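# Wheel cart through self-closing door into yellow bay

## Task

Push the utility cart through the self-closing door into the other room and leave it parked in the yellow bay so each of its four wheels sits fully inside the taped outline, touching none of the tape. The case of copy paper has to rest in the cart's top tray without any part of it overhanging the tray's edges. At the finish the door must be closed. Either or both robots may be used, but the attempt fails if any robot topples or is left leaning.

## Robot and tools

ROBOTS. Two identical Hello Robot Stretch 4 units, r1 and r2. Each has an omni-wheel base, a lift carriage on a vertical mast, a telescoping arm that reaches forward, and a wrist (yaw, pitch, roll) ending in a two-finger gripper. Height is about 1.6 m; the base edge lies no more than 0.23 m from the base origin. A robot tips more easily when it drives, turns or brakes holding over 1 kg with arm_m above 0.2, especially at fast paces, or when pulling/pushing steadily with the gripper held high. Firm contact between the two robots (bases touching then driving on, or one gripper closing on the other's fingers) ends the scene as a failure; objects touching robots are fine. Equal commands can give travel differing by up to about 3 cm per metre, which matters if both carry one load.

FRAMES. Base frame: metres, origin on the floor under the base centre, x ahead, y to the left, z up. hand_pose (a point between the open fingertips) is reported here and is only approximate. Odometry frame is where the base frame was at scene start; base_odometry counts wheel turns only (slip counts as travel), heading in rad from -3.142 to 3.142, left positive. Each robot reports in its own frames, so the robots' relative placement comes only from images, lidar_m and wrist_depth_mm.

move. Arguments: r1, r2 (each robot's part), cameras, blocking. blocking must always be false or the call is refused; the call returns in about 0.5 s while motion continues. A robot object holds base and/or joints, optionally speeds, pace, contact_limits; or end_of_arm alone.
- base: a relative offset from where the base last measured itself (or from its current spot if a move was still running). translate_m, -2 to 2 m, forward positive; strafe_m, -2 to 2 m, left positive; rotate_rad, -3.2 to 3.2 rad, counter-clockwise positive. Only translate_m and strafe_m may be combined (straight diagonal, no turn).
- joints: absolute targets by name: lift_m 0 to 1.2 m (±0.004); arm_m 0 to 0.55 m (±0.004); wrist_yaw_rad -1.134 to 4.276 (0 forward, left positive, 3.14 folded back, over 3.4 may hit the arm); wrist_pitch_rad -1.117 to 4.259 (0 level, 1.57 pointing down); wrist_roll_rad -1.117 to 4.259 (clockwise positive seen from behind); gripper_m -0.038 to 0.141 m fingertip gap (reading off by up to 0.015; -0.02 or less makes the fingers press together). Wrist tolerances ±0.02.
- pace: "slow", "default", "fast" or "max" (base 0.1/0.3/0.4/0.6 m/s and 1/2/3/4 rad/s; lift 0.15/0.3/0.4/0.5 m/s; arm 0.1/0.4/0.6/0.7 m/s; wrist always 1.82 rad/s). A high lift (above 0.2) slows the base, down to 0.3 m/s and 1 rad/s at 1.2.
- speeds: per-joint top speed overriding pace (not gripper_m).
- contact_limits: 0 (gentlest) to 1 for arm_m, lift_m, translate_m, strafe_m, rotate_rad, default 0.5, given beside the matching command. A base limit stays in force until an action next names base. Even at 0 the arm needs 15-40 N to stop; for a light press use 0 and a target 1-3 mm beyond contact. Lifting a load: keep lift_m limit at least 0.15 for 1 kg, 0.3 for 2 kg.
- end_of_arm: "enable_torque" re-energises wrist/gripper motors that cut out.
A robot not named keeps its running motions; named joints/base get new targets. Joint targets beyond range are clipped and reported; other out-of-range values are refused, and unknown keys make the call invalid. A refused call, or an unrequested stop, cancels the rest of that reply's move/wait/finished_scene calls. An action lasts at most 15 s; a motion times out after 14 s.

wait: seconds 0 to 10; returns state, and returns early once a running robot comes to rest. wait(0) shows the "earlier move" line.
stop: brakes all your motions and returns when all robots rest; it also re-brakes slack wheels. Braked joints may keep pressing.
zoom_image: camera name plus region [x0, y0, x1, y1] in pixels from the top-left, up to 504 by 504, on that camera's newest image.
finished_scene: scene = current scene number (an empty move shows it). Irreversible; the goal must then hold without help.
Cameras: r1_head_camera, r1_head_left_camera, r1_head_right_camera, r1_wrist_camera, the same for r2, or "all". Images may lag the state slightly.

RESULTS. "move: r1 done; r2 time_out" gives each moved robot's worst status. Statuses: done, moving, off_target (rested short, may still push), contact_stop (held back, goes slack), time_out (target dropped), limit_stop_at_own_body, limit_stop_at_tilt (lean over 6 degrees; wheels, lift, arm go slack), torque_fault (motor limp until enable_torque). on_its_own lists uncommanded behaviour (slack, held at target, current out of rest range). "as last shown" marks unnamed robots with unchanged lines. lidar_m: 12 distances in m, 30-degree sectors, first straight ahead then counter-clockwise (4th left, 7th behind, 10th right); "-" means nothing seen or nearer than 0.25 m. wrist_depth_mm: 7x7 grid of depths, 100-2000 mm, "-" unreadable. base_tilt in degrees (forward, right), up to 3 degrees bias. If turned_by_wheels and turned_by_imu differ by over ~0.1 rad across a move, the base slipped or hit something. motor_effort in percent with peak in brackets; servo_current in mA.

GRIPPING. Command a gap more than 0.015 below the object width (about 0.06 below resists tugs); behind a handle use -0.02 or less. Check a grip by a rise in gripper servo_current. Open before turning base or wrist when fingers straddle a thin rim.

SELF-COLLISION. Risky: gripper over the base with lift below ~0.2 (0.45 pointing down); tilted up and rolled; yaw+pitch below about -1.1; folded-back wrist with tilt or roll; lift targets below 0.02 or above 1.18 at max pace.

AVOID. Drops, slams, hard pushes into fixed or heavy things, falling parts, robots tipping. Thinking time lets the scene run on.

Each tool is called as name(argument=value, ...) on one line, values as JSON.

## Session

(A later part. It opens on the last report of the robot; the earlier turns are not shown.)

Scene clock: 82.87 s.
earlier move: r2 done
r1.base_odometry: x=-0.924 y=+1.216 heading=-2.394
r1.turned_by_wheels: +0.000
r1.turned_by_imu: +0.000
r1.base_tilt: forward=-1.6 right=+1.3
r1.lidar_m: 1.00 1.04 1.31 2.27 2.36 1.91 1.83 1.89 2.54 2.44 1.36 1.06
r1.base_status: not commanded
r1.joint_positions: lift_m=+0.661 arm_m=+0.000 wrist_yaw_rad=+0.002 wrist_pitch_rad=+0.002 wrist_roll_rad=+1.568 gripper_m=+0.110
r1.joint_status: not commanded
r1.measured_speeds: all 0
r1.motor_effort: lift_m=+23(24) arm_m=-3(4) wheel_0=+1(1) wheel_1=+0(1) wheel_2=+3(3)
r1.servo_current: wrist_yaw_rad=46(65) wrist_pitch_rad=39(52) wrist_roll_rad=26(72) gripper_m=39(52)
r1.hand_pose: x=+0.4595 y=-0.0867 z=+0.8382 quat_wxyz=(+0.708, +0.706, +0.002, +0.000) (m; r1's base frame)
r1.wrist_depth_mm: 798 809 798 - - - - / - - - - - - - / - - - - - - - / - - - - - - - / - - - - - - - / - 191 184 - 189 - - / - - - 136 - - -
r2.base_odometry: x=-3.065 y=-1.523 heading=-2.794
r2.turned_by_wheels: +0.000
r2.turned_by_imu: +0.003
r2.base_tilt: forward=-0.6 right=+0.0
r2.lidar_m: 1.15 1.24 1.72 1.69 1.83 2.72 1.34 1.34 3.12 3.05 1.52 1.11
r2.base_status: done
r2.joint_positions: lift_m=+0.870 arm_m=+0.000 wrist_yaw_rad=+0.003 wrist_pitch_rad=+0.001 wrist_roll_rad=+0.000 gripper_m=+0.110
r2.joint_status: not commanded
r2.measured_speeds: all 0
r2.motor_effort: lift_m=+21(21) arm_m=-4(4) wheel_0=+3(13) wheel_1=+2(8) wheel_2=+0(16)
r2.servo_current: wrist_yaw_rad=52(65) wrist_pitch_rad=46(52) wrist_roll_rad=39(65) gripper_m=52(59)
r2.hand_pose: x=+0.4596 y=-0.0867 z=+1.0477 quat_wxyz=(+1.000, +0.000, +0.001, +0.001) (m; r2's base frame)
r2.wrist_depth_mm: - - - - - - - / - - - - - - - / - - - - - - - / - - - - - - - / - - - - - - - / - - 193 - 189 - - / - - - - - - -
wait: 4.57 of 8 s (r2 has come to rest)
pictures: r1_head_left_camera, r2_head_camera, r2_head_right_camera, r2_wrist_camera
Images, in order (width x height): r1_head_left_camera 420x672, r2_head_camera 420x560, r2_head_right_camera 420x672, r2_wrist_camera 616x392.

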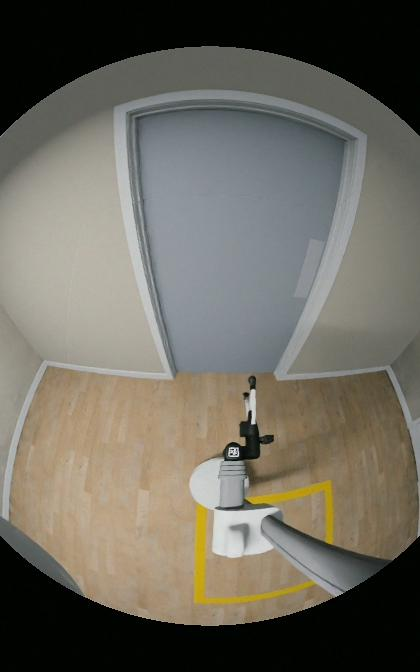

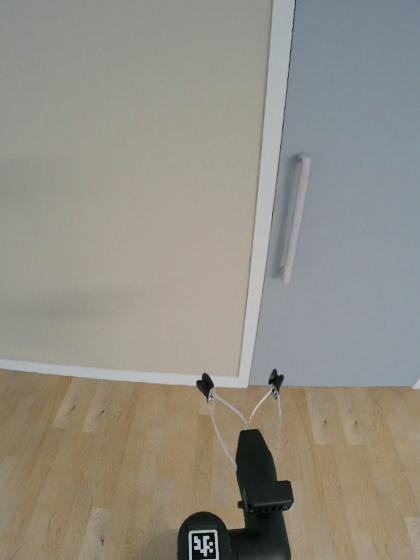

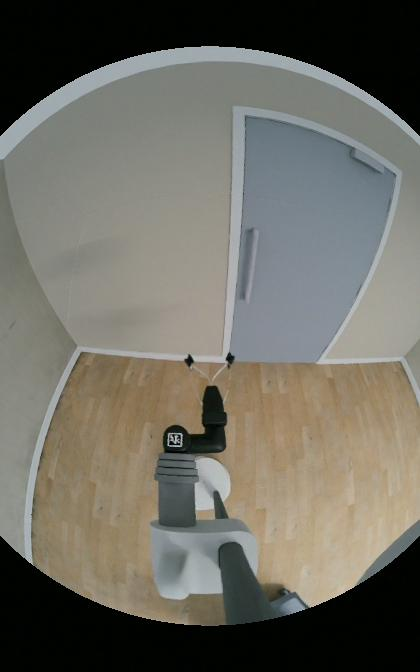

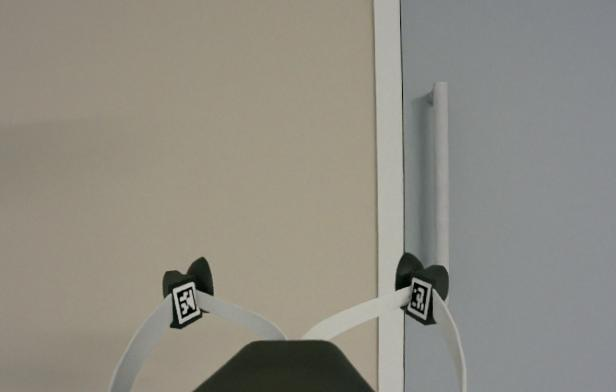

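move(blocking=false, r2={"base":{"rotate_rad":-0.1}})

wait(seconds=1.5)

move(blocking=false, r2={"base":{"translate_m":0.45,"strafe_m":-0.155}})

wait(seconds=4, cameras=["r2_head_camera","r2_wrist_camera"])

Scene clock: 95.30 s.
move: r2 moving
r1: as last shown
r1.lidar_m: 0.99 1.01 1.31 2.26 2.36 1.94 1.83 1.91 2.55 2.42 1.36 1.06
r1.motor_effort: lift_m=+23(23) arm_m=-3(4) wheel_0=+1(1) wheel_1=+0(1) wheel_2=+3(3)
r1.servo_current: wrist_yaw_rad=52(65) wrist_pitch_rad=46(46) wrist_roll_rad=46(65) gripper_m=46(46)
r1.wrist_depth_mm: 798 788 798 - - - - / - - - - - - - / - - - - - - - / - - - - - - - / - - - - - - - / - 191 183 - 188 - - / - - - 136 - - -
r2.base_odometry: x=-3.065 y=-1.523 heading=-2.893
r2.turned_by_wheels: -0.099
r2.turned_by_imu: -0.096
r2.base_tilt: forward=-0.7 right=+0.1
r2.lidar_m: 1.11 1.20 1.66 1.69 1.77 2.47 1.36 1.33 3.16 3.07 1.65 1.24
r2.base_status: rotate_rad moving
r2.joint_positions: lift_m=+0.870 arm_m=+0.000 wrist_yaw_rad=+0.003 wrist_pitch_rad=+0.001 wrist_roll_rad=+0.000 gripper_m=+0.110
r2.joint_status: not commanded
r2.measured_speeds: all 0
r2.motor_effort: lift_m=+21(21) arm_m=-4(4) wheel_0=+6(10) wheel_1=+3(8) wheel_2=+3(9)
r2.servo_current: wrist_yaw_rad=46(52) wrist_pitch_rad=39(39) wrist_roll_rad=52(65) gripper_m=52(52)
r2.hand_pose: x=+0.4595 y=-0.0867 z=+1.0477 quat_wxyz=(+1.000, +0.000, +0.001, +0.001) (m; r2's base frame)
r2.wrist_depth_mm: - - - - - - - / - - - - - - - / - - - - - - - / - - - - - - - / - - - - 866 - - / - - 193 - 189 - - / - - - - - - -
pictures: none

Scene clock: 95.53 s.
earlier move: r2 done
r1.base_odometry: x=-0.924 y=+1.216 heading=-2.394
r1.turned_by_wheels: +0.000
r1.turned_by_imu: +0.000
r1.base_tilt: forward=-1.6 right=+1.3
r1.lidar_m: 1.00 1.03 1.31 2.28 2.36 1.93 1.85 1.93 2.56 2.43 1.38 1.05
r1.base_status: not commanded
r1.joint_positions: lift_m=+0.661 arm_m=+0.000 wrist_yaw_rad=+0.002 wrist_pitch_rad=+0.002 wrist_roll_rad=+1.568 gripper_m=+0.110
r1.joint_status: not commanded
r1.measured_speeds: all 0
r1.motor_effort: lift_m=+23(23) arm_m=-4(4) wheel_0=+1(1) wheel_1=-1(1) wheel_2=+3(3)
r1.servo_current: wrist_yaw_rad=59(65) wrist_pitch_rad=46(46) wrist_roll_rad=39(65) gripper_m=46(52)
r1.hand_pose: x=+0.4595 y=-0.0867 z=+0.8382 quat_wxyz=(+0.708, +0.706, +0.002, +0.000) (m; r1's base frame)
r1.wrist_depth_mm: 798 788 798 - - - - / - - - - - - - / - - - - - - - / - - - - - - - / - - - - - - - / - 191 183 - 188 - - / - - - 136 - - -
r2.base_odometry: x=-3.065 y=-1.523 heading=-2.893
r2.turned_by_wheels: +0.000
r2.turned_by_imu: +0.000
r2.base_tilt: forward=-0.7 right=+0.1
r2.lidar_m: 1.10 1.20 1.65 1.69 1.74 2.43 1.40 1.34 3.18 3.05 1.67 1.20
r2.base_status: done
r2.joint_positions: lift_m=+0.870 arm_m=+0.000 wrist_yaw_rad=+0.003 wrist_pitch_rad=+0.001 wrist_roll_rad=+0.000 gripper_m=+0.110
r2.joint_status: not commanded
r2.measured_speeds: all 0
r2.motor_effort: lift_m=+21(21) arm_m=-4(4) wheel_0=+3(10) wheel_1=+4(8) wheel_2=+3(9)
r2.servo_current: wrist_yaw_rad=52(52) wrist_pitch_rad=33(46) wrist_roll_rad=46(65) gripper_m=52(59)
r2.hand_pose: x=+0.4595 y=-0.0867 z=+1.0477 quat_wxyz=(+1.000, +0.000, +0.001, +0.001) (m; r2's base frame)
r2.wrist_depth_mm: - - - - - - - / - - - - - - - / - - - - - - - / - - - - - - - / - - - - 854 - - / - - 193 - 189 - - / - - - - - - -
wait: 0.23 of 1.5 s (r2 has come to rest)
pictures: none

Scene clock: 96.03 s.
move: r2 moving
r1: as last shown
r1.lidar_m: 1.00 1.03 1.32 2.28 2.33 1.92 1.84 1.93 2.56 2.41 1.35 1.05
r1.motor_effort: lift_m=+23(23) arm_m=-3(4) wheel_0=+1(1) wheel_1=-1(1) wheel_2=+3(3)
r1.servo_current: wrist_yaw_rad=52(59) wrist_pitch_rad=33(46) wrist_roll_rad=59(59) gripper_m=46(52)
r1.wrist_depth_mm: 798 798 798 - - - - / - - - - - - - / - - - - - - - / - - - - - - - / - - - - - - - / - 191 182 - 189 - - / - - - 136 - - -
r2.base_odometry: x=-3.098 y=-1.520 heading=-2.893
r2.turned_by_wheels: +0.000
r2.turned_by_imu: +0.000
r2.base_tilt: forward=-0.7 right=+0.1
r2.lidar_m: 1.10 1.19 1.63 1.71 1.77 2.46 1.41 1.36 3.17 3.03 1.59 1.19
r2.base_status: translate_m moving; strafe_m moving
r2.joint_positions: lift_m=+0.870 arm_m=+0.000 wrist_yaw_rad=+0.003 wrist_pitch_rad=+0.001 wrist_roll_rad=+0.000 gripper_m=+0.110
r2.joint_status: not commanded
r2.measured_speeds: translate_m=+0.121 strafe_m=-0.041 rotate_rad=+0.002 lift_m=+0.000 arm_m=+0.000 wrist_yaw_rad=+0.000 wrist_pitch_rad=+0.000 wrist_roll_rad=+0.000
r2.motor_effort: lift_m=+21(21) arm_m=-4(4) wheel_0=+9(12) wheel_1=+6(7) wheel_2=-11(13)
r2.servo_current: wrist_yaw_rad=46(59) wrist_pitch_rad=46(46) wrist_roll_rad=39(59) gripper_m=46(59)
r2.hand_pose: x=+0.4595 y=-0.0867 z=+1.0477 quat_wxyz=(+1.000, +0.000, +0.001, +0.001) (m; r2's base frame)
r2.wrist_depth_mm: - - - 854 - - - / - - - - - - - / - - - - - - - / - - - - - - - / - - - - 831 - - / - - 193 - 189 - - / - - - - - - -
pictures: none

Scene clock: 98.53 s.
earlier move: r2 done
r1.base_odometry: x=-0.924 y=+1.216 heading=-2.394
r1.turned_by_wheels: +0.000
r1.turned_by_imu: +0.000
r1.base_tilt: forward=-1.6 right=+1.3
r1.lidar_m: 1.00 1.03 1.29 2.26 2.37 1.95 1.84 1.94 2.57 2.42 1.38 1.06
r1.base_status: not commanded
r1.joint_positions: lift_m=+0.661 arm_m=+0.000 wrist_yaw_rad=+0.002 wrist_pitch_rad=+0.002 wrist_roll_rad=+1.568 gripper_m=+0.110
r1.joint_status: not commanded
r1.measured_speeds: all 0
r1.motor_effort: lift_m=+23(24) arm_m=-4(4) wheel_0=+1(1) wheel_1=+0(1) wheel_2=+3(3)
r1.servo_current: wrist_yaw_rad=33(65) wrist_pitch_rad=39(52) wrist_roll_rad=46(65) gripper_m=46(52)
r1.hand_pose: x=+0.4595 y=-0.0867 z=+0.8382 quat_wxyz=(+0.708, +0.706, +0.002, +0.000) (m; r1's base frame)
r1.wrist_depth_mm: 798 798 798 - - - - / - - - - - - - / - - - - - - - / - - - - - - - / - - - - - - - / - 191 183 - 189 - - / - - - 136 - - -
r2.base_odometry: x=-3.539 y=-1.483 heading=-2.893
r2.turned_by_wheels: +0.000
r2.turned_by_imu: +0.001
r2.base_tilt: forward=-0.7 right=+0.1
r2.lidar_m: 0.66 0.73 1.01 1.84 1.93 2.67 1.72 1.70 3.02 2.80 1.05 0.75
r2.base_status: done
r2.joint_positions: lift_m=+0.870 arm_m=+0.000 wrist_yaw_rad=+0.003 wrist_pitch_rad=+0.001 wrist_roll_rad=+0.000 gripper_m=+0.110
r2.joint_status: not commanded
r2.measured_speeds: all 0
r2.motor_effort: lift_m=+20(21) arm_m=-4(4) wheel_0=+3(12) wheel_1=+4(7) wheel_2=-3(13)
r2.servo_current: wrist_yaw_rad=46(65) wrist_pitch_rad=33(52) wrist_roll_rad=52(59) gripper_m=46(59)
r2.hand_pose: x=+0.4595 y=-0.0867 z=+1.0477 quat_wxyz=(+1.000, +0.000, +0.001, +0.001) (m; r2's base frame)
r2.wrist_depth_mm: - - 469 402 - - - / - - 473 404 - - - / - - 473 407 - - - / - - 484 410 - - - / - - 484 496 - - - / - - 198 413 189 - - / - - - - - - -
wait: 2.50 of 4 s (r2 has come to rest)
pictures: r2_head_camera, r2_wrist_camera
Images, in order (width x height): r2_head_camera 420x560, r2_wrist_camera 616x392.

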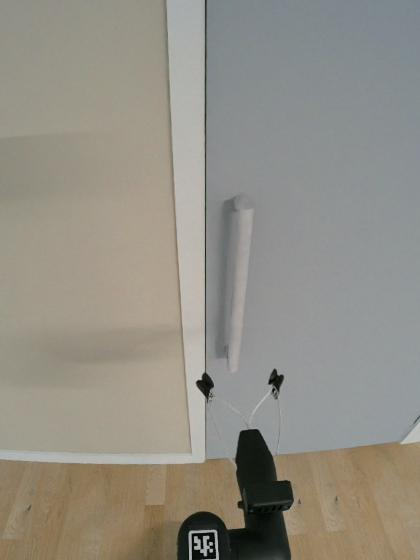

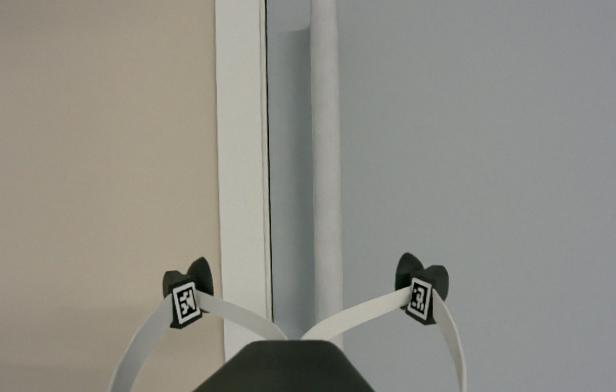

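move(blocking=false, r2={"base":{"translate_m":0.235,"strafe_m":-0.02},"pace":"slow"})

wait(seconds=5)

move(blocking=false, r2={"joints":{"gripper_m":-0.038}})

wait(seconds=3, cameras=["r2_wrist_camera"])

Scene clock: 104.27 s.
move: r2 moving
r1: as last shown
r1.base_tilt: forward=-1.6 right=+1.2
r1.lidar_m: 0.99 1.02 1.32 2.27 2.36 1.93 1.83 1.92 2.56 2.42 1.34 1.06
r1.motor_effort: lift_m=+23(23) arm_m=-4(4) wheel_0=+0(2) wheel_1=+0(1) wheel_2=+3(3)
r1.servo_current: wrist_yaw_rad=52(65) wrist_pitch_rad=39(46) wrist_roll_rad=59(59) gripper_m=46(46)
r1.wrist_depth_mm: 798 788 798 - - - - / - - - - - - - / - - - - - - - / - - - - - - - / - - - - - - - / - 191 183 - 189 - - / - - - 136 - - -
r2.base_odometry: x=-3.551 y=-1.485 heading=-2.893
r2.turned_by_wheels: +0.000
r2.turned_by_imu: +0.001
r2.base_tilt: forward=-0.7 right=+0.1
r2.lidar_m: 0.63 0.71 1.01 1.85 1.93 2.65 1.74 1.72 3.00 2.72 1.01 0.74
r2.base_status: translate_m moving; strafe_m moving
r2.joint_positions: lift_m=+0.870 arm_m=+0.000 wrist_yaw_rad=+0.003 wrist_pitch_rad=+0.001 wrist_roll_rad=+0.000 gripper_m=+0.110
r2.joint_status: not commanded
r2.measured_speeds: translate_m=+0.049 strafe_m=-0.004 rotate_rad=+0.001 lift_m=+0.000 arm_m=+0.000 wrist_yaw_rad=+0.000 wrist_pitch_rad=+0.000 wrist_roll_rad=+0.000
r2.motor_effort: lift_m=+20(20) arm_m=-4(4) wheel_0=+7(8) wheel_1=+7(7) wheel_2=-10(11)
r2.servo_current: wrist_yaw_rad=46(52) wrist_pitch_rad=46(46) wrist_roll_rad=52(59) gripper_m=52(59)
r2.hand_pose: x=+0.4595 y=-0.0867 z=+1.0477 quat_wxyz=(+1.000, +0.000, +0.001, +0.001) (m; r2's base frame)
r2.wrist_depth_mm: - 480 462 389 - - - / - 484 469 394 - - - / - 484 469 394 - - - / - - 469 397 - - - / - - 473 399 - - - / - - 199 402 190 - - / - - - - - - -
pictures: none

Scene clock: 107.40 s.
earlier move: r2 done
r1.base_odometry: x=-0.924 y=+1.216 heading=-2.394
r1.turned_by_wheels: +0.000
r1.turned_by_imu: +0.000
r1.base_tilt: forward=-1.6 right=+1.3
r1.lidar_m: 1.00 1.01 1.29 2.28 2.36 1.94 1.84 1.94 2.56 2.42 1.36 1.05
r1.base_status: not commanded
r1.joint_positions: lift_m=+0.661 arm_m=+0.000 wrist_yaw_rad=+0.002 wrist_pitch_rad=+0.002 wrist_roll_rad=+1.568 gripper_m=+0.110
r1.joint_status: not commanded
r1.measured_speeds: all 0
r1.motor_effort: lift_m=+23(24) arm_m=-3(4) wheel_0=+0(2) wheel_1=-1(1) wheel_2=+3(3)
r1.servo_current: wrist_yaw_rad=59(78) wrist_pitch_rad=39(52) wrist_roll_rad=46(65) gripper_m=52(52)
r1.hand_pose: x=+0.4595 y=-0.0867 z=+0.8382 quat_wxyz=(+0.708, +0.706, +0.002, +0.000) (m; r1's base frame)
r1.wrist_depth_mm: 798 809 798 - - - - / - - - - - - - / - - - - - - - / - - - - - - - / - - - - - - - / - 191 183 - 189 - - / - - - 136 - - -
r2.base_odometry: x=-3.771 y=-1.522 heading=-2.893
r2.turned_by_wheels: +0.000
r2.turned_by_imu: +0.001
r2.base_tilt: forward=-0.7 right=+0.1
r2.lidar_m: 0.39 0.49 0.71 1.86 1.95 2.69 1.93 1.92 2.98 1.90 0.71 0.49
r2.base_status: done
r2.joint_positions: lift_m=+0.870 arm_m=+0.000 wrist_yaw_rad=+0.003 wrist_pitch_rad=+0.001 wrist_roll_rad=+0.000 gripper_m=+0.110
r2.joint_status: not commanded
r2.measured_speeds: all 0
r2.motor_effort: lift_m=+20(20) arm_m=-4(4) wheel_0=+5(10) wheel_1=+4(8) wheel_2=-5(11)
r2.servo_current: wrist_yaw_rad=46(59) wrist_pitch_rad=39(46) wrist_roll_rad=46(59) gripper_m=46(59)
r2.hand_pose: x=+0.4595 y=-0.0867 z=+1.0477 quat_wxyz=(+1.000, +0.000, +0.001, +0.001) (m; r2's base frame)
r2.wrist_depth_mm: 259 244 255 175 249 247 245 / 260 245 257 183 251 248 246 / 263 247 258 178 252 250 247 / 266 248 259 179 253 251 250 / 266 251 260 178 255 252 250 / 268 251 206 178 200 254 252 / 270 253 264 - 256 255 253
wait: 3.13 of 5 s (r2 has come to rest)
pictures: none

Scene clock: 107.90 s.
move: r2 moving
r1: as last shown
r1.base_tilt: forward=-1.5 right=+1.3
r1.lidar_m: 1.00 1.01 1.32 2.28 2.37 1.93 1.84 1.91 2.54 2.43 1.38 1.05
r1.motor_effort: lift_m=+23(24) arm_m=-4(4) wheel_0=+1(1) wheel_1=+0(1) wheel_2=+3(3)
r1.servo_current: wrist_yaw_rad=59(65) wrist_pitch_rad=39(46) wrist_roll_rad=52(52) gripper_m=39(52)
r1.wrist_depth_mm: 809 788 798 - - - - / - - - - - - - / - - - - - - - / - - - - - - - / - - - - - - - / - 191 183 - 189 - - / - - - 136 - - -
r2.base_odometry: x=-3.771 y=-1.522 heading=-2.893
r2.turned_by_wheels: +0.000
r2.turned_by_imu: +0.000
r2.base_tilt: forward=-0.7 right=+0.0
r2.lidar_m: 0.39 0.48 0.71 1.85 1.93 2.67 1.94 1.87 3.01 1.89 0.69 0.51
r2.base_status: not commanded
r2.joint_positions: lift_m=+0.870 arm_m=+0.000 wrist_yaw_rad=+0.003 wrist_pitch_rad=+0.001 wrist_roll_rad=+0.000 gripper_m=+0.094
r2.joint_status: gripper_m moving
r2.measured_speeds: all 0
r2.motor_effort: lift_m=+20(20) arm_m=-4(4) wheel_0=+5(6) wheel_1=+4(4) wheel_2=-5(5)
r2.servo_current: wrist_yaw_rad=52(52) wrist_pitch_rad=39(46) wrist_roll_rad=33(59) gripper_m=111(111)
r2.hand_pose: x=+0.4595 y=-0.0867 z=+1.0477 quat_wxyz=(+1.000, +0.000, +0.001, +0.001) (m; r2's base frame)
r2.wrist_depth_mm: 259 244 256 176 250 247 244 / 260 246 256 183 252 249 246 / 263 248 257 178 252 249 248 / 265 248 258 179 254 251 249 / 266 252 259 178 255 253 249 / 268 252 204 179 195 254 252 / 270 253 265 - 257 254 253
pictures: none

Scene clock: 109.57 s.
earlier move: r2 done
r1.base_odometry: x=-0.924 y=+1.216 heading=-2.394
r1.turned_by_wheels: +0.000
r1.turned_by_imu: +0.000
r1.base_tilt: forward=-1.6 right=+1.3
r1.lidar_m: 0.99 1.03 1.30 2.27 2.38 1.93 1.83 1.87 2.53 2.44 1.35 1.07
r1.base_status: not commanded
r1.joint_positions: lift_m=+0.661 arm_m=+0.000 wrist_yaw_rad=+0.002 wrist_pitch_rad=+0.002 wrist_roll_rad=+1.568 gripper_m=+0.110
r1.joint_status: not commanded
r1.measured_speeds: all 0
r1.motor_effort: lift_m=+23(24) arm_m=-3(4) wheel_0=+1(1) wheel_1=+0(1) wheel_2=+3(3)
r1.servo_current: wrist_yaw_rad=52(65) wrist_pitch_rad=39(46) wrist_roll_rad=52(72) gripper_m=52(52)
r1.hand_pose: x=+0.4595 y=-0.0867 z=+0.8382 quat_wxyz=(+0.708, +0.706, +0.002, +0.000) (m; r1's base frame)
r1.wrist_depth_mm: 809 809 809 - - - - / - - - - - - - / - - - - - - - / - - - - - - - / - - - - - - - / - 191 183 - 188 - - / - - - 136 - - -
r2.base_odometry: x=-3.772 y=-1.522 heading=-2.892
r2.turned_by_wheels: +0.000
r2.turned_by_imu: +0.001
r2.base_tilt: forward=-0.6 right=+0.1
r2.lidar_m: 0.42 0.50 0.68 1.87 1.96 2.65 1.94 1.92 2.99 1.90 0.68 0.49
r2.base_status: not commanded
r2.joint_positions: lift_m=+0.870 arm_m=+0.000 wrist_yaw_rad=+0.006 wrist_pitch_rad=+0.001 wrist_roll_rad=+0.000 gripper_m=-0.036
r2.joint_status: all done
r2.measured_speeds: all 0
r2.motor_effort: lift_m=+20(20) arm_m=-4(4) wheel_0=+1(6) wheel_1=+2(4) wheel_2=+8(9)
r2.servo_current: wrist_yaw_rad=65(72) wrist_pitch_rad=46(46) wrist_roll_rad=59(59) gripper_m=163(351)
r2.hand_pose: x=+0.4598 y=-0.0858 z=+1.0477 quat_wxyz=(+1.000, +0.000, +0.001, +0.003) (m; r2's base frame)
r2.wrist_depth_mm: 259 241 243 160 237 236 232 / 260 243 245 162 238 236 234 / 263 246 247 163 240 237 235 / 264 246 246 165 241 239 237 / 266 248 247 166 243 240 238 / 267 251 185 166 179 241 239 / 270 265 252 - 246 241 240
wait: 1.67 of 3 s (r2 has come to rest)
pictures: r2_wrist_camera
Images, in order (width x height): r2_wrist_camera 616x392.

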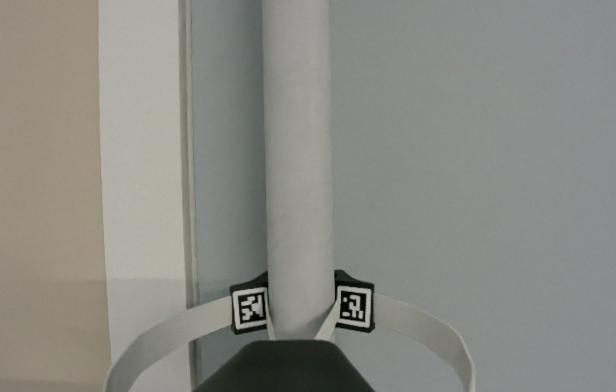

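move(blocking=false, r2={"base":{"translate_m":-0.29,"strafe_m":-0.055},"pace":"slow","contact_limits":{"translate_m":0.8}})

wait(seconds=5)

move(blocking=false, r2={"base":{"translate_m":-0.225,"strafe_m":-0.21},"pace":"slow","contact_limits":{"translate_m":0.8}})

wait(seconds=5, cameras=["r2_wrist_camera"])

move(blocking=false, r2={"base":{"translate_m":-0.02,"strafe_m":-0.3},"pace":"slow","contact_limits":{"translate_m":0.8}})

wait(seconds=5, cameras=["r2_wrist_camera","r2_head_left_camera"])

Scene clock: 121.80 s.
move: r2 moving
r1: as last shown
r1.lidar_m: 1.01 1.04 1.31 2.27 2.36 1.93 1.85 1.89 2.54 2.43 1.36 1.08
r1.motor_effort: lift_m=+23(23) arm_m=-3(4) wheel_0=+0(1) wheel_1=+0(1) wheel_2=+3(3)
r1.servo_current: wrist_yaw_rad=46(59) wrist_pitch_rad=46(46) wrist_roll_rad=65(65) gripper_m=46(46)
r1.wrist_depth_mm: 820 831 820 - - - - / - - - - - - - / - - - - - - - / - - - - - - - / - - - - - - - / - 190 183 - 189 - - / - - - 136 - - -
r2.base_odometry: x=-3.761 y=-1.517 heading=-2.892
r2.turned_by_wheels: +0.000
r2.turned_by_imu: +0.001
r2.base_tilt: forward=-0.7 right=+0.0
r2.lidar_m: 0.41 0.51 0.73 1.84 1.94 2.70 1.92 1.90 3.01 1.91 0.69 0.48
r2.base_status: translate_m moving; strafe_m moving
r2.joint_positions: lift_m=+0.870 arm_m=+0.000 wrist_yaw_rad=+0.006 wrist_pitch_rad=+0.001 wrist_roll_rad=+0.000 gripper_m=-0.036
r2.joint_status: not commanded
r2.measured_speeds: translate_m=-0.048 strafe_m=-0.009 rotate_rad=+0.000 lift_m=+0.000 arm_m=+0.000 wrist_yaw_rad=+0.001 wrist_pitch_rad=+0.000 wrist_roll_rad=+0.000
r2.motor_effort: lift_m=+20(20) arm_m=-4(4) wheel_0=-8(10) wheel_1=-10(10) wheel_2=+22(22)
r2.servo_current: wrist_yaw_rad=46(65) wrist_pitch_rad=39(46) wrist_roll_rad=46(59) gripper_m=156(163)
r2.contact_limits: translate_m 0.8
r2.hand_pose: x=+0.4598 y=-0.0858 z=+1.0477 quat_wxyz=(+1.000, +0.000, +0.001, +0.003) (m; r2's base frame)
r2.wrist_depth_mm: 270 254 242 161 237 236 235 / 272 255 244 162 239 237 236 / 274 256 245 163 240 239 236 / 276 257 246 166 242 240 237 / 277 258 248 166 243 240 239 / 279 263 185 166 178 241 240 / 281 277 250 - 246 242 241
pictures: none

Scene clock: 125.53 s.
earlier move: r2 done
r1.base_odometry: x=-0.924 y=+1.216 heading=-2.394
r1.turned_by_wheels: +0.000
r1.turned_by_imu: +0.000
r1.base_tilt: forward=-1.6 right=+1.3
r1.lidar_m: 1.11 1.02 1.32 2.27 2.37 1.95 1.83 1.91 2.51 2.43 1.36 1.10
r1.base_status: not commanded
r1.joint_positions: lift_m=+0.661 arm_m=+0.000 wrist_yaw_rad=+0.002 wrist_pitch_rad=+0.002 wrist_roll_rad=+1.568 gripper_m=+0.110
r1.joint_status: not commanded
r1.measured_speeds: all 0
r1.motor_effort: lift_m=+23(24) arm_m=-3(4) wheel_0=+1(1) wheel_1=+0(1) wheel_2=+3(3)
r1.servo_current: wrist_yaw_rad=46(72) wrist_pitch_rad=39(52) wrist_roll_rad=52(72) gripper_m=39(52)
r1.hand_pose: x=+0.4595 y=-0.0867 z=+0.8382 quat_wxyz=(+0.708, +0.706, +0.002, +0.000) (m; r1's base frame)
r1.wrist_depth_mm: - - - - - 1618 1182 / - 1118 1098 - - - 1138 / - - - - - - 1078 / - - - - - - - / - - - - - - - / - 191 183 - 189 - - / - - - 136 - - -
r2.base_odometry: x=-3.505 y=-1.397 heading=-2.893
r2.turned_by_wheels: -0.001
r2.turned_by_imu: +0.001
r2.base_tilt: forward=-0.7 right=+0.1
r2.lidar_m: 0.40 0.79 1.14 1.93 1.99 2.76 1.65 1.59 2.95 2.82 0.95 0.52
r2.base_status: done
r2.joint_positions: lift_m=+0.870 arm_m=+0.000 wrist_yaw_rad=+0.003 wrist_pitch_rad=+0.001 wrist_roll_rad=+0.000 gripper_m=-0.036
r2.joint_status: not commanded
r2.measured_speeds: all 0
r2.motor_effort: lift_m=+20(20) arm_m=-4(4) wheel_0=-13(17) wheel_1=-8(10) wheel_2=+15(23)
r2.servo_current: wrist_yaw_rad=46(78) wrist_pitch_rad=39(46) wrist_roll_rad=52(59) gripper_m=150(163)
r2.contact_limits: translate_m 0.8
r2.hand_pose: x=+0.4596 y=-0.0864 z=+1.0477 quat_wxyz=(+1.000, +0.000, +0.001, +0.002) (m; r2's base frame)
r2.wrist_depth_mm: - - 228 163 260 283 298 / - - 228 163 262 282 300 / - - 229 164 265 285 303 / - - 230 165 265 286 306 / - - 231 166 268 287 310 / - - 183 166 178 289 310 / - 123 231 - 274 282 314
wait: 3.73 of 5 s (r2 has come to rest)
pictures: none

Scene clock: 126.03 s.
move: r2 moving
r1: as last shown
r1.base_tilt: forward=-1.5 right=+1.3
r1.lidar_m: 1.11 1.02 1.31 2.29 2.34 1.95 1.83 1.91 2.53 2.41 1.36 1.08
r1.motor_effort: lift_m=+23(23) arm_m=-4(4) wheel_0=+1(1) wheel_1=+0(1) wheel_2=+3(3)
r1.servo_current: wrist_yaw_rad=39(52) wrist_pitch_rad=46(46) wrist_roll_rad=46(59) gripper_m=46(46)
r1.wrist_depth_mm: - - - - - 1661 1182 / - - 1138 - - - 1138 / - - - - - - 1042 / - - - - - - - / - - - - - - - / - 191 183 - 189 - - / - - - 136 - - -
r2.base_odometry: x=-3.498 y=-1.386 heading=-2.892
r2.turned_by_wheels: +0.001
r2.turned_by_imu: -0.002
r2.base_tilt: forward=-0.6 right=+0.0
r2.lidar_m: 0.38 0.83 1.14 1.93 2.03 2.79 1.64 1.59 2.93 2.81 0.98 0.52
r2.base_status: translate_m moving; strafe_m moving
r2.joint_positions: lift_m=+0.870 arm_m=+0.000 wrist_yaw_rad=+0.003 wrist_pitch_rad=+0.001 wrist_roll_rad=+0.000 gripper_m=-0.036
r2.joint_status: not commanded
r2.measured_speeds: translate_m=-0.038 strafe_m=-0.034 rotate_rad=+0.002 lift_m=+0.000 arm_m=+0.000 wrist_yaw_rad=+0.000 wrist_pitch_rad=+0.000 wrist_roll_rad=+0.000
r2.motor_effort: lift_m=+20(20) arm_m=-4(4) wheel_0=-2(15) wheel_1=-11(13) wheel_2=+20(20)
r2.servo_current: wrist_yaw_rad=46(52) wrist_pitch_rad=46(46) wrist_roll_rad=39(52) gripper_m=143(150)
r2.contact_limits: translate_m 0.8
r2.hand_pose: x=+0.4596 y=-0.0864 z=+1.0477 quat_wxyz=(+1.000, +0.000, +0.001, +0.002) (m; r2's base frame)
r2.wrist_depth_mm: - - 229 163 262 282 301 / - 220 229 162 263 283 303 / - 222 230 166 265 286 306 / - - 230 163 265 289 310 / - - 232 167 268 287 310 / - - 183 167 180 291 310 / - - 232 - 271 293 317
pictures: none

Scene clock: 130.90 s.
earlier move: r2 done
r1.base_odometry: x=-0.924 y=+1.216 heading=-2.394
r1.turned_by_wheels: +0.000
r1.turned_by_imu: +0.000
r1.base_tilt: forward=-1.6 right=+1.3
r1.lidar_m: 1.12 1.02 1.31 2.26 2.37 1.96 1.83 1.91 2.54 2.44 1.41 1.10
r1.base_status: not commanded
r1.joint_positions: lift_m=+0.661 arm_m=+0.000 wrist_yaw_rad=+0.002 wrist_pitch_rad=+0.002 wrist_roll_rad=+1.568 gripper_m=+0.110
r1.joint_status: not commanded
r1.measured_speeds: all 0
r1.motor_effort: lift_m=+23(24) arm_m=-4(4) wheel_0=+1(1) wheel_1=+0(1) wheel_2=+3(3)
r1.servo_current: wrist_yaw_rad=52(72) wrist_pitch_rad=39(52) wrist_roll_rad=52(72) gripper_m=46(52)
r1.hand_pose: x=+0.4595 y=-0.0867 z=+0.8382 quat_wxyz=(+0.708, +0.706, +0.002, +0.000) (m; r1's base frame)
r1.wrist_depth_mm: - - - - - 1661 1182 / - - - - - 1756 1182 / - - 1229 - - - 1160 / - - - - - - 1060 / - - - - - - - / - 191 183 - 189 - - / - - - 136 - - -
r2.base_odometry: x=-3.340 y=-1.138 heading=-2.891
r2.turned_by_wheels: +0.001
r2.turned_by_imu: +0.265
r2.base_tilt: forward=-0.6 right=+0.0
r2.lidar_m: 0.39 1.05 1.85 2.12 2.46 1.61 1.47 3.04 2.60 1.75 0.85 0.52
r2.base_status: done
r2.joint_positions: lift_m=+0.870 arm_m=+0.000 wrist_yaw_rad=+0.030 wrist_pitch_rad=+0.001 wrist_roll_rad=+0.000 gripper_m=-0.037
r2.joint_status: not commanded
r2.measured_speeds: all 0
r2.on_its_own: wrist_yaw_rad is at rest, and its servo_current (208 mA) is outside its rest range (0 to 104 mA)
r2.motor_effort: lift_m=+20(20) arm_m=-4(4) wheel_0=+9(28) wheel_1=+0(13) wheel_2=+14(28)
r2.servo_current: wrist_yaw_rad=208(215) wrist_pitch_rad=46(46) wrist_roll_rad=46(59) gripper_m=98(156)
r2.contact_limits: translate_m 0.8
r2.hand_pose: x=+0.4618 y=-0.0788 z=+1.0477 quat_wxyz=(+1.000, +0.000, +0.001, +0.015) (m; r2's base frame)
r2.wrist_depth_mm: - - 235 241 246 252 257 / - - 236 242 246 252 257 / - - 237 163 249 254 259 / - - 238 171 250 256 260 / - - 239 165 251 255 262 / - 160 178 165 250 258 263 / - 145 241 - 253 260 265
wait: 4.87 of 5 s (r2 has come to rest)
pictures: r2_wrist_camera
Images, in order (width x height): r2_wrist_camera 616x392.

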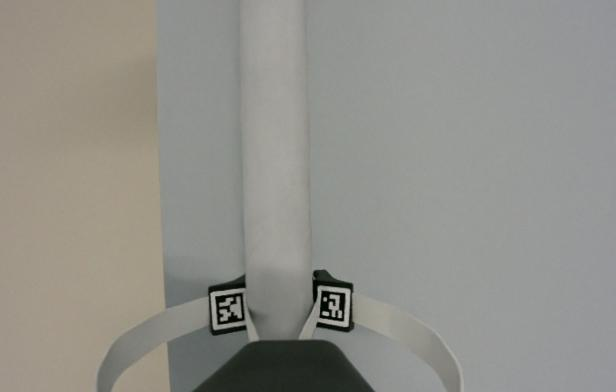

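Scene clock: 131.40 s.
move: r2 moving
r1: as last shown
r1.lidar_m: 1.14 1.02 1.31 2.28 2.33 1.93 1.84 1.93 2.55 2.44 1.36 1.11
r1.motor_effort: lift_m=+23(23) arm_m=-3(4) wheel_0=+1(1) wheel_1=+0(1) wheel_2=+3(3)
r1.servo_current: wrist_yaw_rad=65(65) wrist_pitch_rad=39(46) wrist_roll_rad=59(59) gripper_m=46(52)
r1.wrist_depth_mm: - - - - - 1661 1160 / - - - - - 1708 1182 / - - 1255 - - - 1160 / - - - - - - 1098 / - - - - - - - / - 191 183 - 188 - - / - - - 136 - - -
r2.base_odometry: x=-3.342 y=-1.124 heading=-2.888
r2.turned_by_wheels: +0.003
r2.turned_by_imu: +0.006
r2.base_tilt: forward=-0.6 right=+0.0
r2.lidar_m: 0.39 1.05 1.82 2.14 2.50 1.56 1.48 3.01 2.62 1.72 0.80 0.48
r2.base_status: translate_m moving; strafe_m moving
r2.joint_positions: lift_m=+0.870 arm_m=+0.000 wrist_yaw_rad=+0.030 wrist_pitch_rad=+0.001 wrist_roll_rad=+0.000 gripper_m=-0.037
r2.joint_status: not commanded
r2.measured_speeds: translate_m=-0.005 strafe_m=-0.054 rotate_rad=+0.003 lift_m=+0.000 arm_m=+0.000 wrist_yaw_rad=+0.000 wrist_pitch_rad=+0.000 wrist_roll_rad=+0.000
r2.motor_effort: lift_m=+20(20) arm_m=-4(4) wheel_0=+22(22) wheel_1=-9(9) wheel_2=+19(20)
r2.servo_current: wrist_yaw_rad=189(208) wrist_pitch_rad=33(46) wrist_roll_rad=59(59) gripper_m=98(104)
r2.contact_limits: translate_m 0.8
r2.hand_pose: x=+0.4618 y=-0.0788 z=+1.0477 quat_wxyz=(+1.000, +0.000, +0.001, +0.015) (m; r2's base frame)
r2.wrist_depth_mm: - - 233 240 244 248 253 / - - 236 241 245 249 254 / - - 236 242 246 251 254 / - - 237 243 247 252 256 / - 237 239 204 249 254 258 / - 164 177 180 249 255 257 / - 143 242 - 250 257 262
pictures: none

Scene clock: 135.10 s.
earlier move: r2 done
r1.base_odometry: x=-0.924 y=+1.216 heading=-2.394
r1.turned_by_wheels: +0.000
r1.turned_by_imu: +0.000
r1.base_tilt: forward=-1.6 right=+1.3
r1.lidar_m: 1.08 1.03 1.33 2.28 2.36 1.93 1.85 1.92 2.55 2.42 1.38 1.08
r1.base_status: not commanded
r1.joint_positions: lift_m=+0.661 arm_m=+0.000 wrist_yaw_rad=+0.002 wrist_pitch_rad=+0.002 wrist_roll_rad=+1.568 gripper_m=+0.110
r1.joint_status: not commanded
r1.measured_speeds: all 0
r1.motor_effort: lift_m=+23(24) arm_m=-3(4) wheel_0=+1(1) wheel_1=-1(1) wheel_2=+3(3)
r1.servo_current: wrist_yaw_rad=52(72) wrist_pitch_rad=33(52) wrist_roll_rad=52(72) gripper_m=46(52)
r1.hand_pose: x=+0.4595 y=-0.0867 z=+0.8382 quat_wxyz=(+0.708, +0.706, +0.002, +0.000) (m; r1's base frame)
r1.wrist_depth_mm: - - - - - 1661 1182 / - 991 1008 - - - - / - - - - - - - / - - - - - - - / - - - - - - - / - 191 183 - 189 - - / - - - 137 - - -
r2.base_odometry: x=-3.396 y=-0.843 heading=-2.888
r2.turned_by_wheels: +0.000
r2.turned_by_imu: +0.593
r2.base_tilt: forward=-0.6 right=+0.0
r2.lidar_m: 0.41 1.39 2.29 2.81 1.78 1.77 2.76 2.46 0.97 0.52 0.40 0.40
r2.base_status: done
r2.joint_positions: lift_m=+0.870 arm_m=+0.000 wrist_yaw_rad=+0.030 wrist_pitch_rad=+0.001 wrist_roll_rad=+0.000 gripper_m=-0.037
r2.joint_status: not commanded
r2.measured_speeds: all 0
r2.on_its_own: wrist_yaw_rad is at rest, and its servo_current (189 mA) is outside its rest range (0 to 104 mA)
r2.motor_effort: lift_m=+20(20) arm_m=-9(9) wheel_0=+11(30) wheel_1=-7(9) wheel_2=+28(30)
r2.servo_current: wrist_yaw_rad=189(215) wrist_pitch_rad=46(52) wrist_roll_rad=39(65) gripper_m=98(104)
r2.contact_limits: translate_m 0.8
r2.hand_pose: x=+0.4621 y=-0.0788 z=+1.0477 quat_wxyz=(+1.000, +0.000, +0.001, +0.015) (m; r2's base frame)
r2.wrist_depth_mm: - - - 163 206 175 - / - 1921 - 163 206 174 157 / - - - 169 214 175 - / - - - 169 214 175 - / - - - 165 211 176 - / - 159 178 166 180 178 - / - - - - 208 166 -
wait: 3.70 of 5 s (r2 has come to rest)
pictures: r2_head_left_camera, r2_wrist_camera
Images, in order (width x height): r2_head_left_camera 420x672, r2_wrist_camera 616x392.

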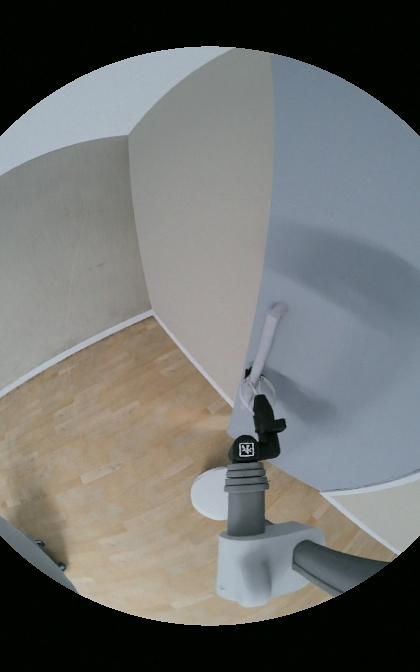

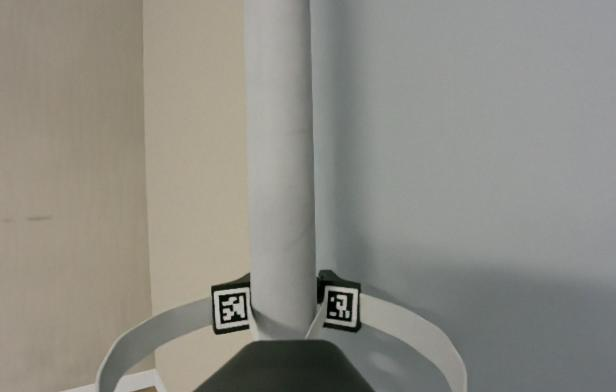

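move(blocking=false, r2={"base":{"translate_m":-0.35,"strafe_m":0.1},"pace":"slow","contact_limits":{"translate_m":0.8}})

wait(seconds=5, cameras=["r2_wrist_camera","r2_head_left_camera","r2_head_right_camera"])

Scene clock: 144.00 s.
move: r2 moving
r1: as last shown
r1.base_tilt: forward=-1.6 right=+1.2
r1.lidar_m: 1.08 1.04 1.28 2.28 2.36 1.95 1.83 1.92 2.53 2.43 1.37 1.09
r1.motor_effort: lift_m=+23(23) arm_m=-4(4) wheel_0=+1(1) wheel_1=+0(1) wheel_2=+3(3)
r1.servo_current: wrist_yaw_rad=52(65) wrist_pitch_rad=39(46) wrist_roll_rad=59(65) gripper_m=39(46)
r1.wrist_depth_mm: - - - - - 1661 1160 / - 1008 1008 - - - - / - - - - - - - / - - - - - - - / - - - - - - - / - 191 183 - 189 - - / - - - 136 - - -
r2.base_odometry: x=-3.383 y=-0.843 heading=-2.887
r2.turned_by_wheels: +0.001
r2.turned_by_imu: +0.002
r2.base_tilt: forward=-0.6 right=+0.0
r2.lidar_m: 0.38 1.43 2.28 2.83 1.72 1.70 2.75 2.46 0.99 0.53 0.41 0.40
r2.base_status: translate_m moving; strafe_m moving
r2.joint_positions: lift_m=+0.870 arm_m=+0.000 wrist_yaw_rad=+0.030 wrist_pitch_rad=+0.001 wrist_roll_rad=+0.000 gripper_m=-0.037
r2.joint_status: not commanded
r2.measured_speeds: translate_m=-0.052 strafe_m=+0.020 rotate_rad=-0.018 lift_m=+0.000 arm_m=+0.000 wrist_yaw_rad=+0.000 wrist_pitch_rad=+0.000 wrist_roll_rad=+0.000
r2.motor_effort: lift_m=+20(20) arm_m=-9(9) wheel_0=-1(7) wheel_1=-9(10) wheel_2=+33(34)
r2.servo_current: wrist_yaw_rad=208(208) wrist_pitch_rad=39(46) wrist_roll_rad=46(52) gripper_m=98(104)
r2.contact_limits: translate_m 0.8
r2.hand_pose: x=+0.4621 y=-0.0788 z=+1.0477 quat_wxyz=(+1.000, +0.000, +0.001, +0.015) (m; r2's base frame)
r2.wrist_depth_mm: - - - 163 206 173 - / - - - 163 206 174 158 / - - - 169 214 175 - / - - - 170 215 176 - / - - - 169 211 177 - / - 1921 178 166 180 178 - / - - - - 208 166 -
pictures: none

Scene clock: 148.37 s.
earlier move: r2 done
r1.base_odometry: x=-0.924 y=+1.216 heading=-2.394
r1.turned_by_wheels: +0.000
r1.turned_by_imu: +0.000
r1.base_tilt: forward=-1.6 right=+1.2
r1.lidar_m: 1.12 1.01 1.32 2.26 2.37 1.95 1.83 1.93 2.54 2.41 1.38 1.10
r1.base_status: not commanded
r1.joint_positions: lift_m=+0.661 arm_m=+0.000 wrist_yaw_rad=+0.002 wrist_pitch_rad=+0.002 wrist_roll_rad=+1.568 gripper_m=+0.110
r1.joint_status: not commanded
r1.measured_speeds: all 0
r1.motor_effort: lift_m=+23(24) arm_m=-3(4) wheel_0=+1(1) wheel_1=-1(1) wheel_2=+3(3)
r1.servo_current: wrist_yaw_rad=52(65) wrist_pitch_rad=46(52) wrist_roll_rad=59(78) gripper_m=46(52)
r1.hand_pose: x=+0.4595 y=-0.0867 z=+0.8382 quat_wxyz=(+0.708, +0.706, +0.002, +0.000) (m; r1's base frame)
r1.wrist_depth_mm: - - - - - 1661 1160 / - - - - - 1708 1205 / - - 1308 - - - 1205 / - - - - - - 1118 / - - - - - - - / - 191 183 - 188 - - / - - - 136 - - -
r2.base_odometry: x=-3.033 y=-0.852 heading=-2.886
r2.turned_by_wheels: +0.001
r2.turned_by_imu: +0.026
r2.base_tilt: forward=-0.7 right=+0.0
r2.lidar_m: 0.39 2.22 2.43 3.05 1.46 1.90 2.56 2.33 1.40 0.81 0.51 0.47
r2.base_status: done
r2.joint_positions: lift_m=+0.870 arm_m=+0.000 wrist_yaw_rad=+0.030 wrist_pitch_rad=+0.001 wrist_roll_rad=+0.000 gripper_m=-0.037
r2.joint_status: not commanded
r2.measured_speeds: all 0
r2.on_its_own: wrist_yaw_rad is at rest, and its servo_current (202 mA) is outside its rest range (0 to 104 mA)
r2.motor_effort: lift_m=+20(20) arm_m=-8(10) wheel_0=+6(13) wheel_1=-5(14) wheel_2=+24(35)
r2.servo_current: wrist_yaw_rad=202(215) wrist_pitch_rad=46(46) wrist_roll_rad=39(72) gripper_m=104(104)
r2.contact_limits: translate_m 0.8
r2.hand_pose: x=+0.4620 y=-0.0788 z=+1.0477 quat_wxyz=(+1.000, +0.000, +0.001, +0.015) (m; r2's base frame)
r2.wrist_depth_mm: - - - 171 215 195 - / - - - 163 217 196 182 / - - - 170 218 197 183 / - - - 170 218 199 185 / - - - 170 222 200 186 / - - 183 170 177 200 186 / - - - - 220 195 187
wait: 4.37 of 5 s (r2 has come to rest)
pictures: r2_head_left_camera, r2_head_right_camera, r2_wrist_camera
Images, in order (width x height): r2_head_left_camera 420x672, r2_head_right_camera 420x672, r2_wrist_camera 616x392.

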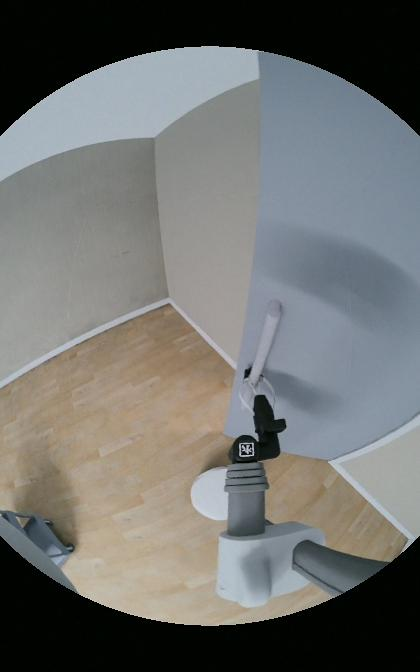

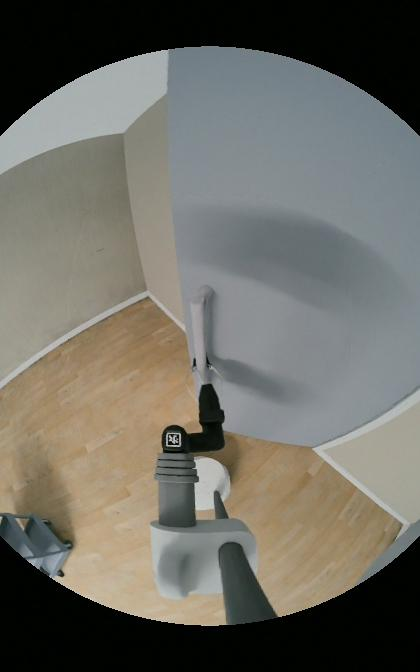

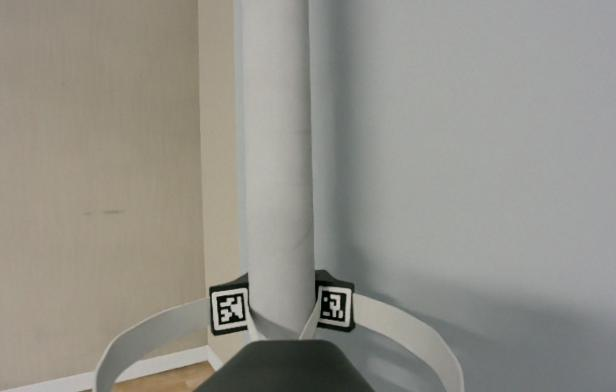

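move(blocking=false, r2={"base":{"translate_m":-0.36,"strafe_m":0.02},"pace":"slow","contact_limits":{"translate_m":0.8}})

wait(seconds=5, cameras=["r2_wrist_camera"])

move(blocking=false, r2={"base":{"translate_m":-0.3,"strafe_m":-0.1},"pace":"slow","contact_limits":{"translate_m":0.8}})

wait(seconds=5, cameras=["r2_wrist_camera","r2_head_left_camera","r1_head_camera"])

Scene clock: 156.47 s.
move: r2 moving
r1: as last shown
r1.lidar_m: 1.15 1.01 1.30 2.26 2.36 1.95 1.84 1.92 2.54 2.41 1.36 1.11
r1.motor_effort: lift_m=+23(24) arm_m=-3(4) wheel_0=+1(1) wheel_1=+0(1) wheel_2=+3(3)
r1.servo_current: wrist_yaw_rad=52(59) wrist_pitch_rad=46(46) wrist_roll_rad=46(65) gripper_m=46(46)
r1.wrist_depth_mm: - - - - - 1708 1205 / - - - - - 1708 1160 / - - 1308 - - - 1205 / - - - - - - 1098 / - - - - - - 1078 / - 191 183 - 189 - - / - - - 136 - - -
r2.base_odometry: x=-3.021 y=-0.849 heading=-2.884
r2.turned_by_wheels: +0.002
r2.turned_by_imu: +0.003
r2.base_tilt: forward=-0.7 right=+0.0
r2.lidar_m: 0.41 2.24 2.44 3.04 1.44 1.92 2.54 2.32 1.45 0.87 0.51 0.46
r2.base_status: translate_m moving; strafe_m moving
r2.joint_positions: lift_m=+0.870 arm_m=+0.000 wrist_yaw_rad=+0.030 wrist_pitch_rad=+0.001 wrist_roll_rad=+0.000 gripper_m=-0.037
r2.joint_status: not commanded
r2.measured_speeds: translate_m=-0.050 strafe_m=+0.003 rotate_rad=-0.001 lift_m=+0.000 arm_m=+0.000 wrist_yaw_rad=+0.000 wrist_pitch_rad=+0.000 wrist_roll_rad=+0.000
r2.motor_effort: lift_m=+20(20) arm_m=-8(8) wheel_0=+3(6) wheel_1=-8(9) wheel_2=+29(29)
r2.servo_current: wrist_yaw_rad=202(208) wrist_pitch_rad=39(46) wrist_roll_rad=52(52) gripper_m=98(104)
r2.contact_limits: translate_m 0.8
r2.hand_pose: x=+0.4620 y=-0.0788 z=+1.0477 quat_wxyz=(+1.000, +0.000, +0.001, +0.015) (m; r2's base frame)
r2.wrist_depth_mm: - - - 173 216 195 - / - - - 164 217 196 182 / - - - 171 218 198 184 / - - - 171 220 199 185 / - - - 172 220 199 186 / - - 182 171 177 202 187 / - - - - 220 196 188
pictures: none

Scene clock: 160.83 s.
earlier move: r2 done
r1.base_odometry: x=-0.924 y=+1.216 heading=-2.394
r1.turned_by_wheels: +0.000
r1.turned_by_imu: +0.000
r1.base_tilt: forward=-1.6 right=+1.3
r1.lidar_m: 1.23 1.02 1.28 2.28 2.35 1.94 1.82 1.91 2.56 2.44 1.36 1.10
r1.base_status: not commanded
r1.joint_positions: lift_m=+0.661 arm_m=+0.000 wrist_yaw_rad=+0.002 wrist_pitch_rad=+0.002 wrist_roll_rad=+1.568 gripper_m=+0.110
r1.joint_status: not commanded
r1.measured_speeds: all 0
r1.motor_effort: lift_m=+23(24) arm_m=-3(4) wheel_0=+0(1) wheel_1=+0(1) wheel_2=+3(3)
r1.servo_current: wrist_yaw_rad=46(72) wrist_pitch_rad=39(52) wrist_roll_rad=46(65) gripper_m=39(52)
r1.hand_pose: x=+0.4595 y=-0.0867 z=+0.8382 quat_wxyz=(+0.708, +0.706, +0.002, +0.000) (m; r1's base frame)
r1.wrist_depth_mm: - - - - - 1661 1160 / - - - - - 1661 1182 / - - - - - 1708 1205 / - - - - - 1499 1182 / - - - - - - 1205 / - 191 183 - 189 - - / - - - 136 - - -
r2.base_odometry: x=-2.680 y=-0.780 heading=-2.884
r2.turned_by_wheels: +0.000
r2.turned_by_imu: +0.072
r2.base_tilt: forward=-0.6 right=+0.0
r2.lidar_m: 0.38 2.67 2.75 1.47 1.27 3.19 2.21 2.05 1.62 1.12 0.64 0.48
r2.base_status: done
r2.joint_positions: lift_m=+0.870 arm_m=+0.000 wrist_yaw_rad=+0.030 wrist_pitch_rad=+0.001 wrist_roll_rad=+0.000 gripper_m=-0.037
r2.joint_status: not commanded
r2.measured_speeds: all 0
r2.on_its_own: wrist_yaw_rad is at rest, and its servo_current (215 mA) is outside its rest range (0 to 104 mA)
r2.motor_effort: lift_m=+20(20) arm_m=-8(8) wheel_0=+8(12) wheel_1=-5(10) wheel_2=+21(31)
r2.servo_current: wrist_yaw_rad=215(215) wrist_pitch_rad=39(46) wrist_roll_rad=52(59) gripper_m=98(104)
r2.contact_limits: translate_m 0.8
r2.hand_pose: x=+0.4620 y=-0.0788 z=+1.0477 quat_wxyz=(+1.000, +0.000, +0.001, +0.015) (m; r2's base frame)
r2.wrist_depth_mm: - - 249 232 228 219 213 / - - 251 235 229 220 213 / - - 253 176 231 222 215 / - - 254 174 233 224 216 / - - 256 173 233 224 219 / - - 179 166 231 225 218 / - - 259 - 235 224 220
wait: 4.37 of 5 s (r2 has come to rest)
pictures: r2_wrist_camera
Images, in order (width x height): r2_wrist_camera 616x392.

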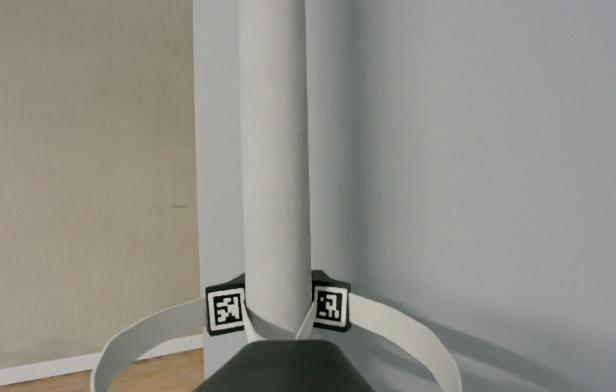

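Scene clock: 161.33 s.
move: r2 moving
r1: as last shown
r1.lidar_m: 1.23 1.03 1.32 2.28 2.38 1.93 1.83 1.93 2.55 2.41 1.35 1.10
r1.motor_effort: lift_m=+23(23) arm_m=-4(4) wheel_0=+0(1) wheel_1=-1(1) wheel_2=+3(3)
r1.servo_current: wrist_yaw_rad=52(65) wrist_pitch_rad=39(46) wrist_roll_rad=52(65) gripper_m=39(46)
r1.wrist_depth_mm: - - - - - 1618 1182 / - - - - - 1661 1205 / - - - - - 1708 1182 / - - - - - 1537 1205 / - - - - - - 1182 / - 191 183 - 189 - 1118 / - - - 136 - - -
r2.base_odometry: x=-2.669 y=-0.773 heading=-2.882
r2.turned_by_wheels: +0.002
r2.turned_by_imu: +0.004
r2.base_tilt: forward=-0.7 right=+0.1
r2.lidar_m: 0.39 2.68 2.76 1.46 1.29 3.15 2.20 2.04 1.64 1.10 0.65 0.48
r2.base_status: translate_m moving; strafe_m moving
r2.joint_positions: lift_m=+0.870 arm_m=+0.000 wrist_yaw_rad=+0.030 wrist_pitch_rad=+0.001 wrist_roll_rad=+0.000 gripper_m=-0.037
r2.joint_status: not commanded
r2.measured_speeds: translate_m=-0.049 strafe_m=-0.017 rotate_rad=+0.001 lift_m=+0.000 arm_m=+0.000 wrist_yaw_rad=+0.000 wrist_pitch_rad=+0.000 wrist_roll_rad=+0.000
r2.motor_effort: lift_m=+20(20) arm_m=-8(8) wheel_0=+10(12) wheel_1=-7(8) wheel_2=+25(26)
r2.servo_current: wrist_yaw_rad=202(208) wrist_pitch_rad=39(46) wrist_roll_rad=46(52) gripper_m=98(98)
r2.contact_limits: translate_m 0.8
r2.hand_pose: x=+0.4620 y=-0.0788 z=+1.0477 quat_wxyz=(+1.000, +0.000, +0.001, +0.015) (m; r2's base frame)
r2.wrist_depth_mm: - - 249 233 229 219 213 / - - 252 234 229 221 214 / - - 252 236 231 223 216 / - - 254 237 234 224 216 / - - 255 176 235 224 218 / - - 176 167 231 224 219 / - 156 260 - 235 224 220
pictures: none

Scene clock: 165.23 s.
earlier move: r2 done
r1.base_odometry: x=-0.924 y=+1.216 heading=-2.394
r1.turned_by_wheels: +0.000
r1.turned_by_imu: +0.000
r1.base_tilt: forward=-1.6 right=+1.3
r1.lidar_m: 1.30 1.01 1.29 2.27 2.35 1.93 1.84 1.93 2.53 2.43 1.36 1.10
r1.base_status: not commanded
r1.joint_positions: lift_m=+0.661 arm_m=+0.000 wrist_yaw_rad=+0.002 wrist_pitch_rad=+0.002 wrist_roll_rad=+1.568 gripper_m=+0.110
r1.joint_status: not commanded
r1.measured_speeds: all 0
r1.motor_effort: lift_m=+23(24) arm_m=-3(4) wheel_0=+0(1) wheel_1=+0(1) wheel_2=+3(3)
r1.servo_current: wrist_yaw_rad=52(78) wrist_pitch_rad=39(52) wrist_roll_rad=39(65) gripper_m=39(52)
r1.hand_pose: x=+0.4595 y=-0.0867 z=+0.8382 quat_wxyz=(+0.708, +0.706, +0.002, +0.000) (m; r1's base frame)
r1.wrist_depth_mm: - - - - - 1661 1182 / - - - - - 1661 1160 / - - - - - 1708 1205 / - - - - - 1708 1205 / - - 1708 - - 1499 1205 / - 191 183 - 189 - 1160 / - - - 136 - - -
r2.base_odometry: x=-2.416 y=-0.607 heading=-2.882
r2.turned_by_wheels: +0.000
r2.turned_by_imu: +0.228
r2.base_tilt: forward=-0.7 right=+0.0
r2.lidar_m: 0.38 2.92 3.23 1.30 4.39 2.27 1.84 1.82 1.30 1.08 0.63 0.47
r2.base_status: done
r2.joint_positions: lift_m=+0.870 arm_m=+0.000 wrist_yaw_rad=+0.030 wrist_pitch_rad=+0.001 wrist_roll_rad=+0.000 gripper_m=-0.037
r2.joint_status: not commanded
r2.measured_speeds: all 0
r2.on_its_own: wrist_yaw_rad is at rest, and its servo_current (202 mA) is outside its rest range (0 to 104 mA)
r2.motor_effort: lift_m=+20(20) arm_m=-6(8) wheel_0=+13(19) wheel_1=-2(10) wheel_2=+16(32)
r2.servo_current: wrist_yaw_rad=202(215) wrist_pitch_rad=39(46) wrist_roll_rad=46(59) gripper_m=98(104)
r2.contact_limits: translate_m 0.8
r2.hand_pose: x=+0.4619 y=-0.0788 z=+1.0477 quat_wxyz=(+1.000, +0.000, +0.001, +0.015) (m; r2's base frame)
r2.wrist_depth_mm: - - 248 166 225 216 209 / - - 250 232 227 217 - / - - 251 234 229 219 211 / - - 253 236 230 220 213 / - - 254 205 232 221 214 / - - 178 166 228 222 216 / - - 259 - 232 220 216
wait: 3.90 of 5 s (r2 has come to rest)
pictures: r1_head_camera, r2_head_left_camera, r2_wrist_camera
Images, in order (width x height): r1_head_camera 420x560, r2_head_left_camera 420x672, r2_wrist_camera 616x392.

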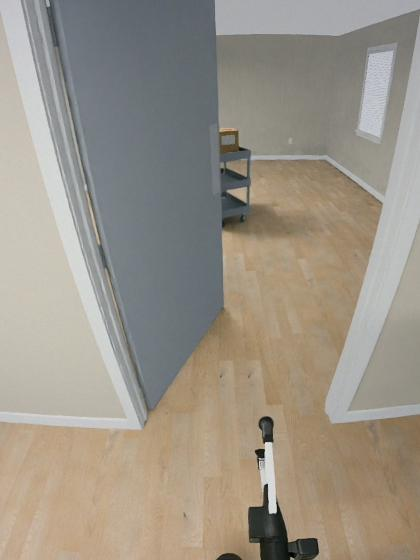

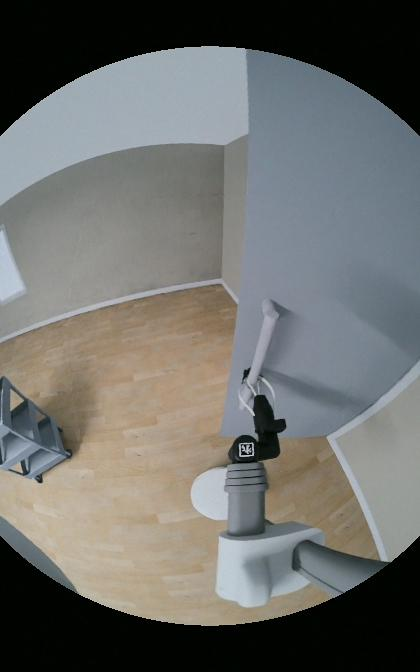

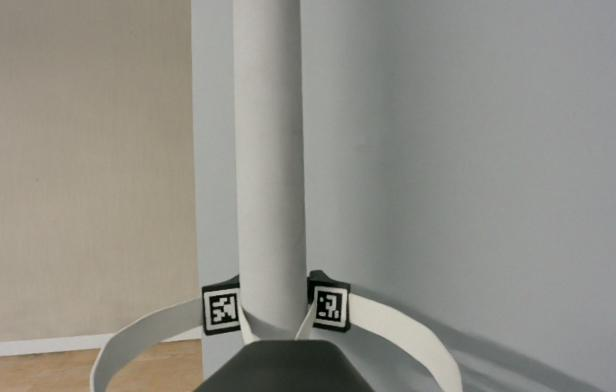

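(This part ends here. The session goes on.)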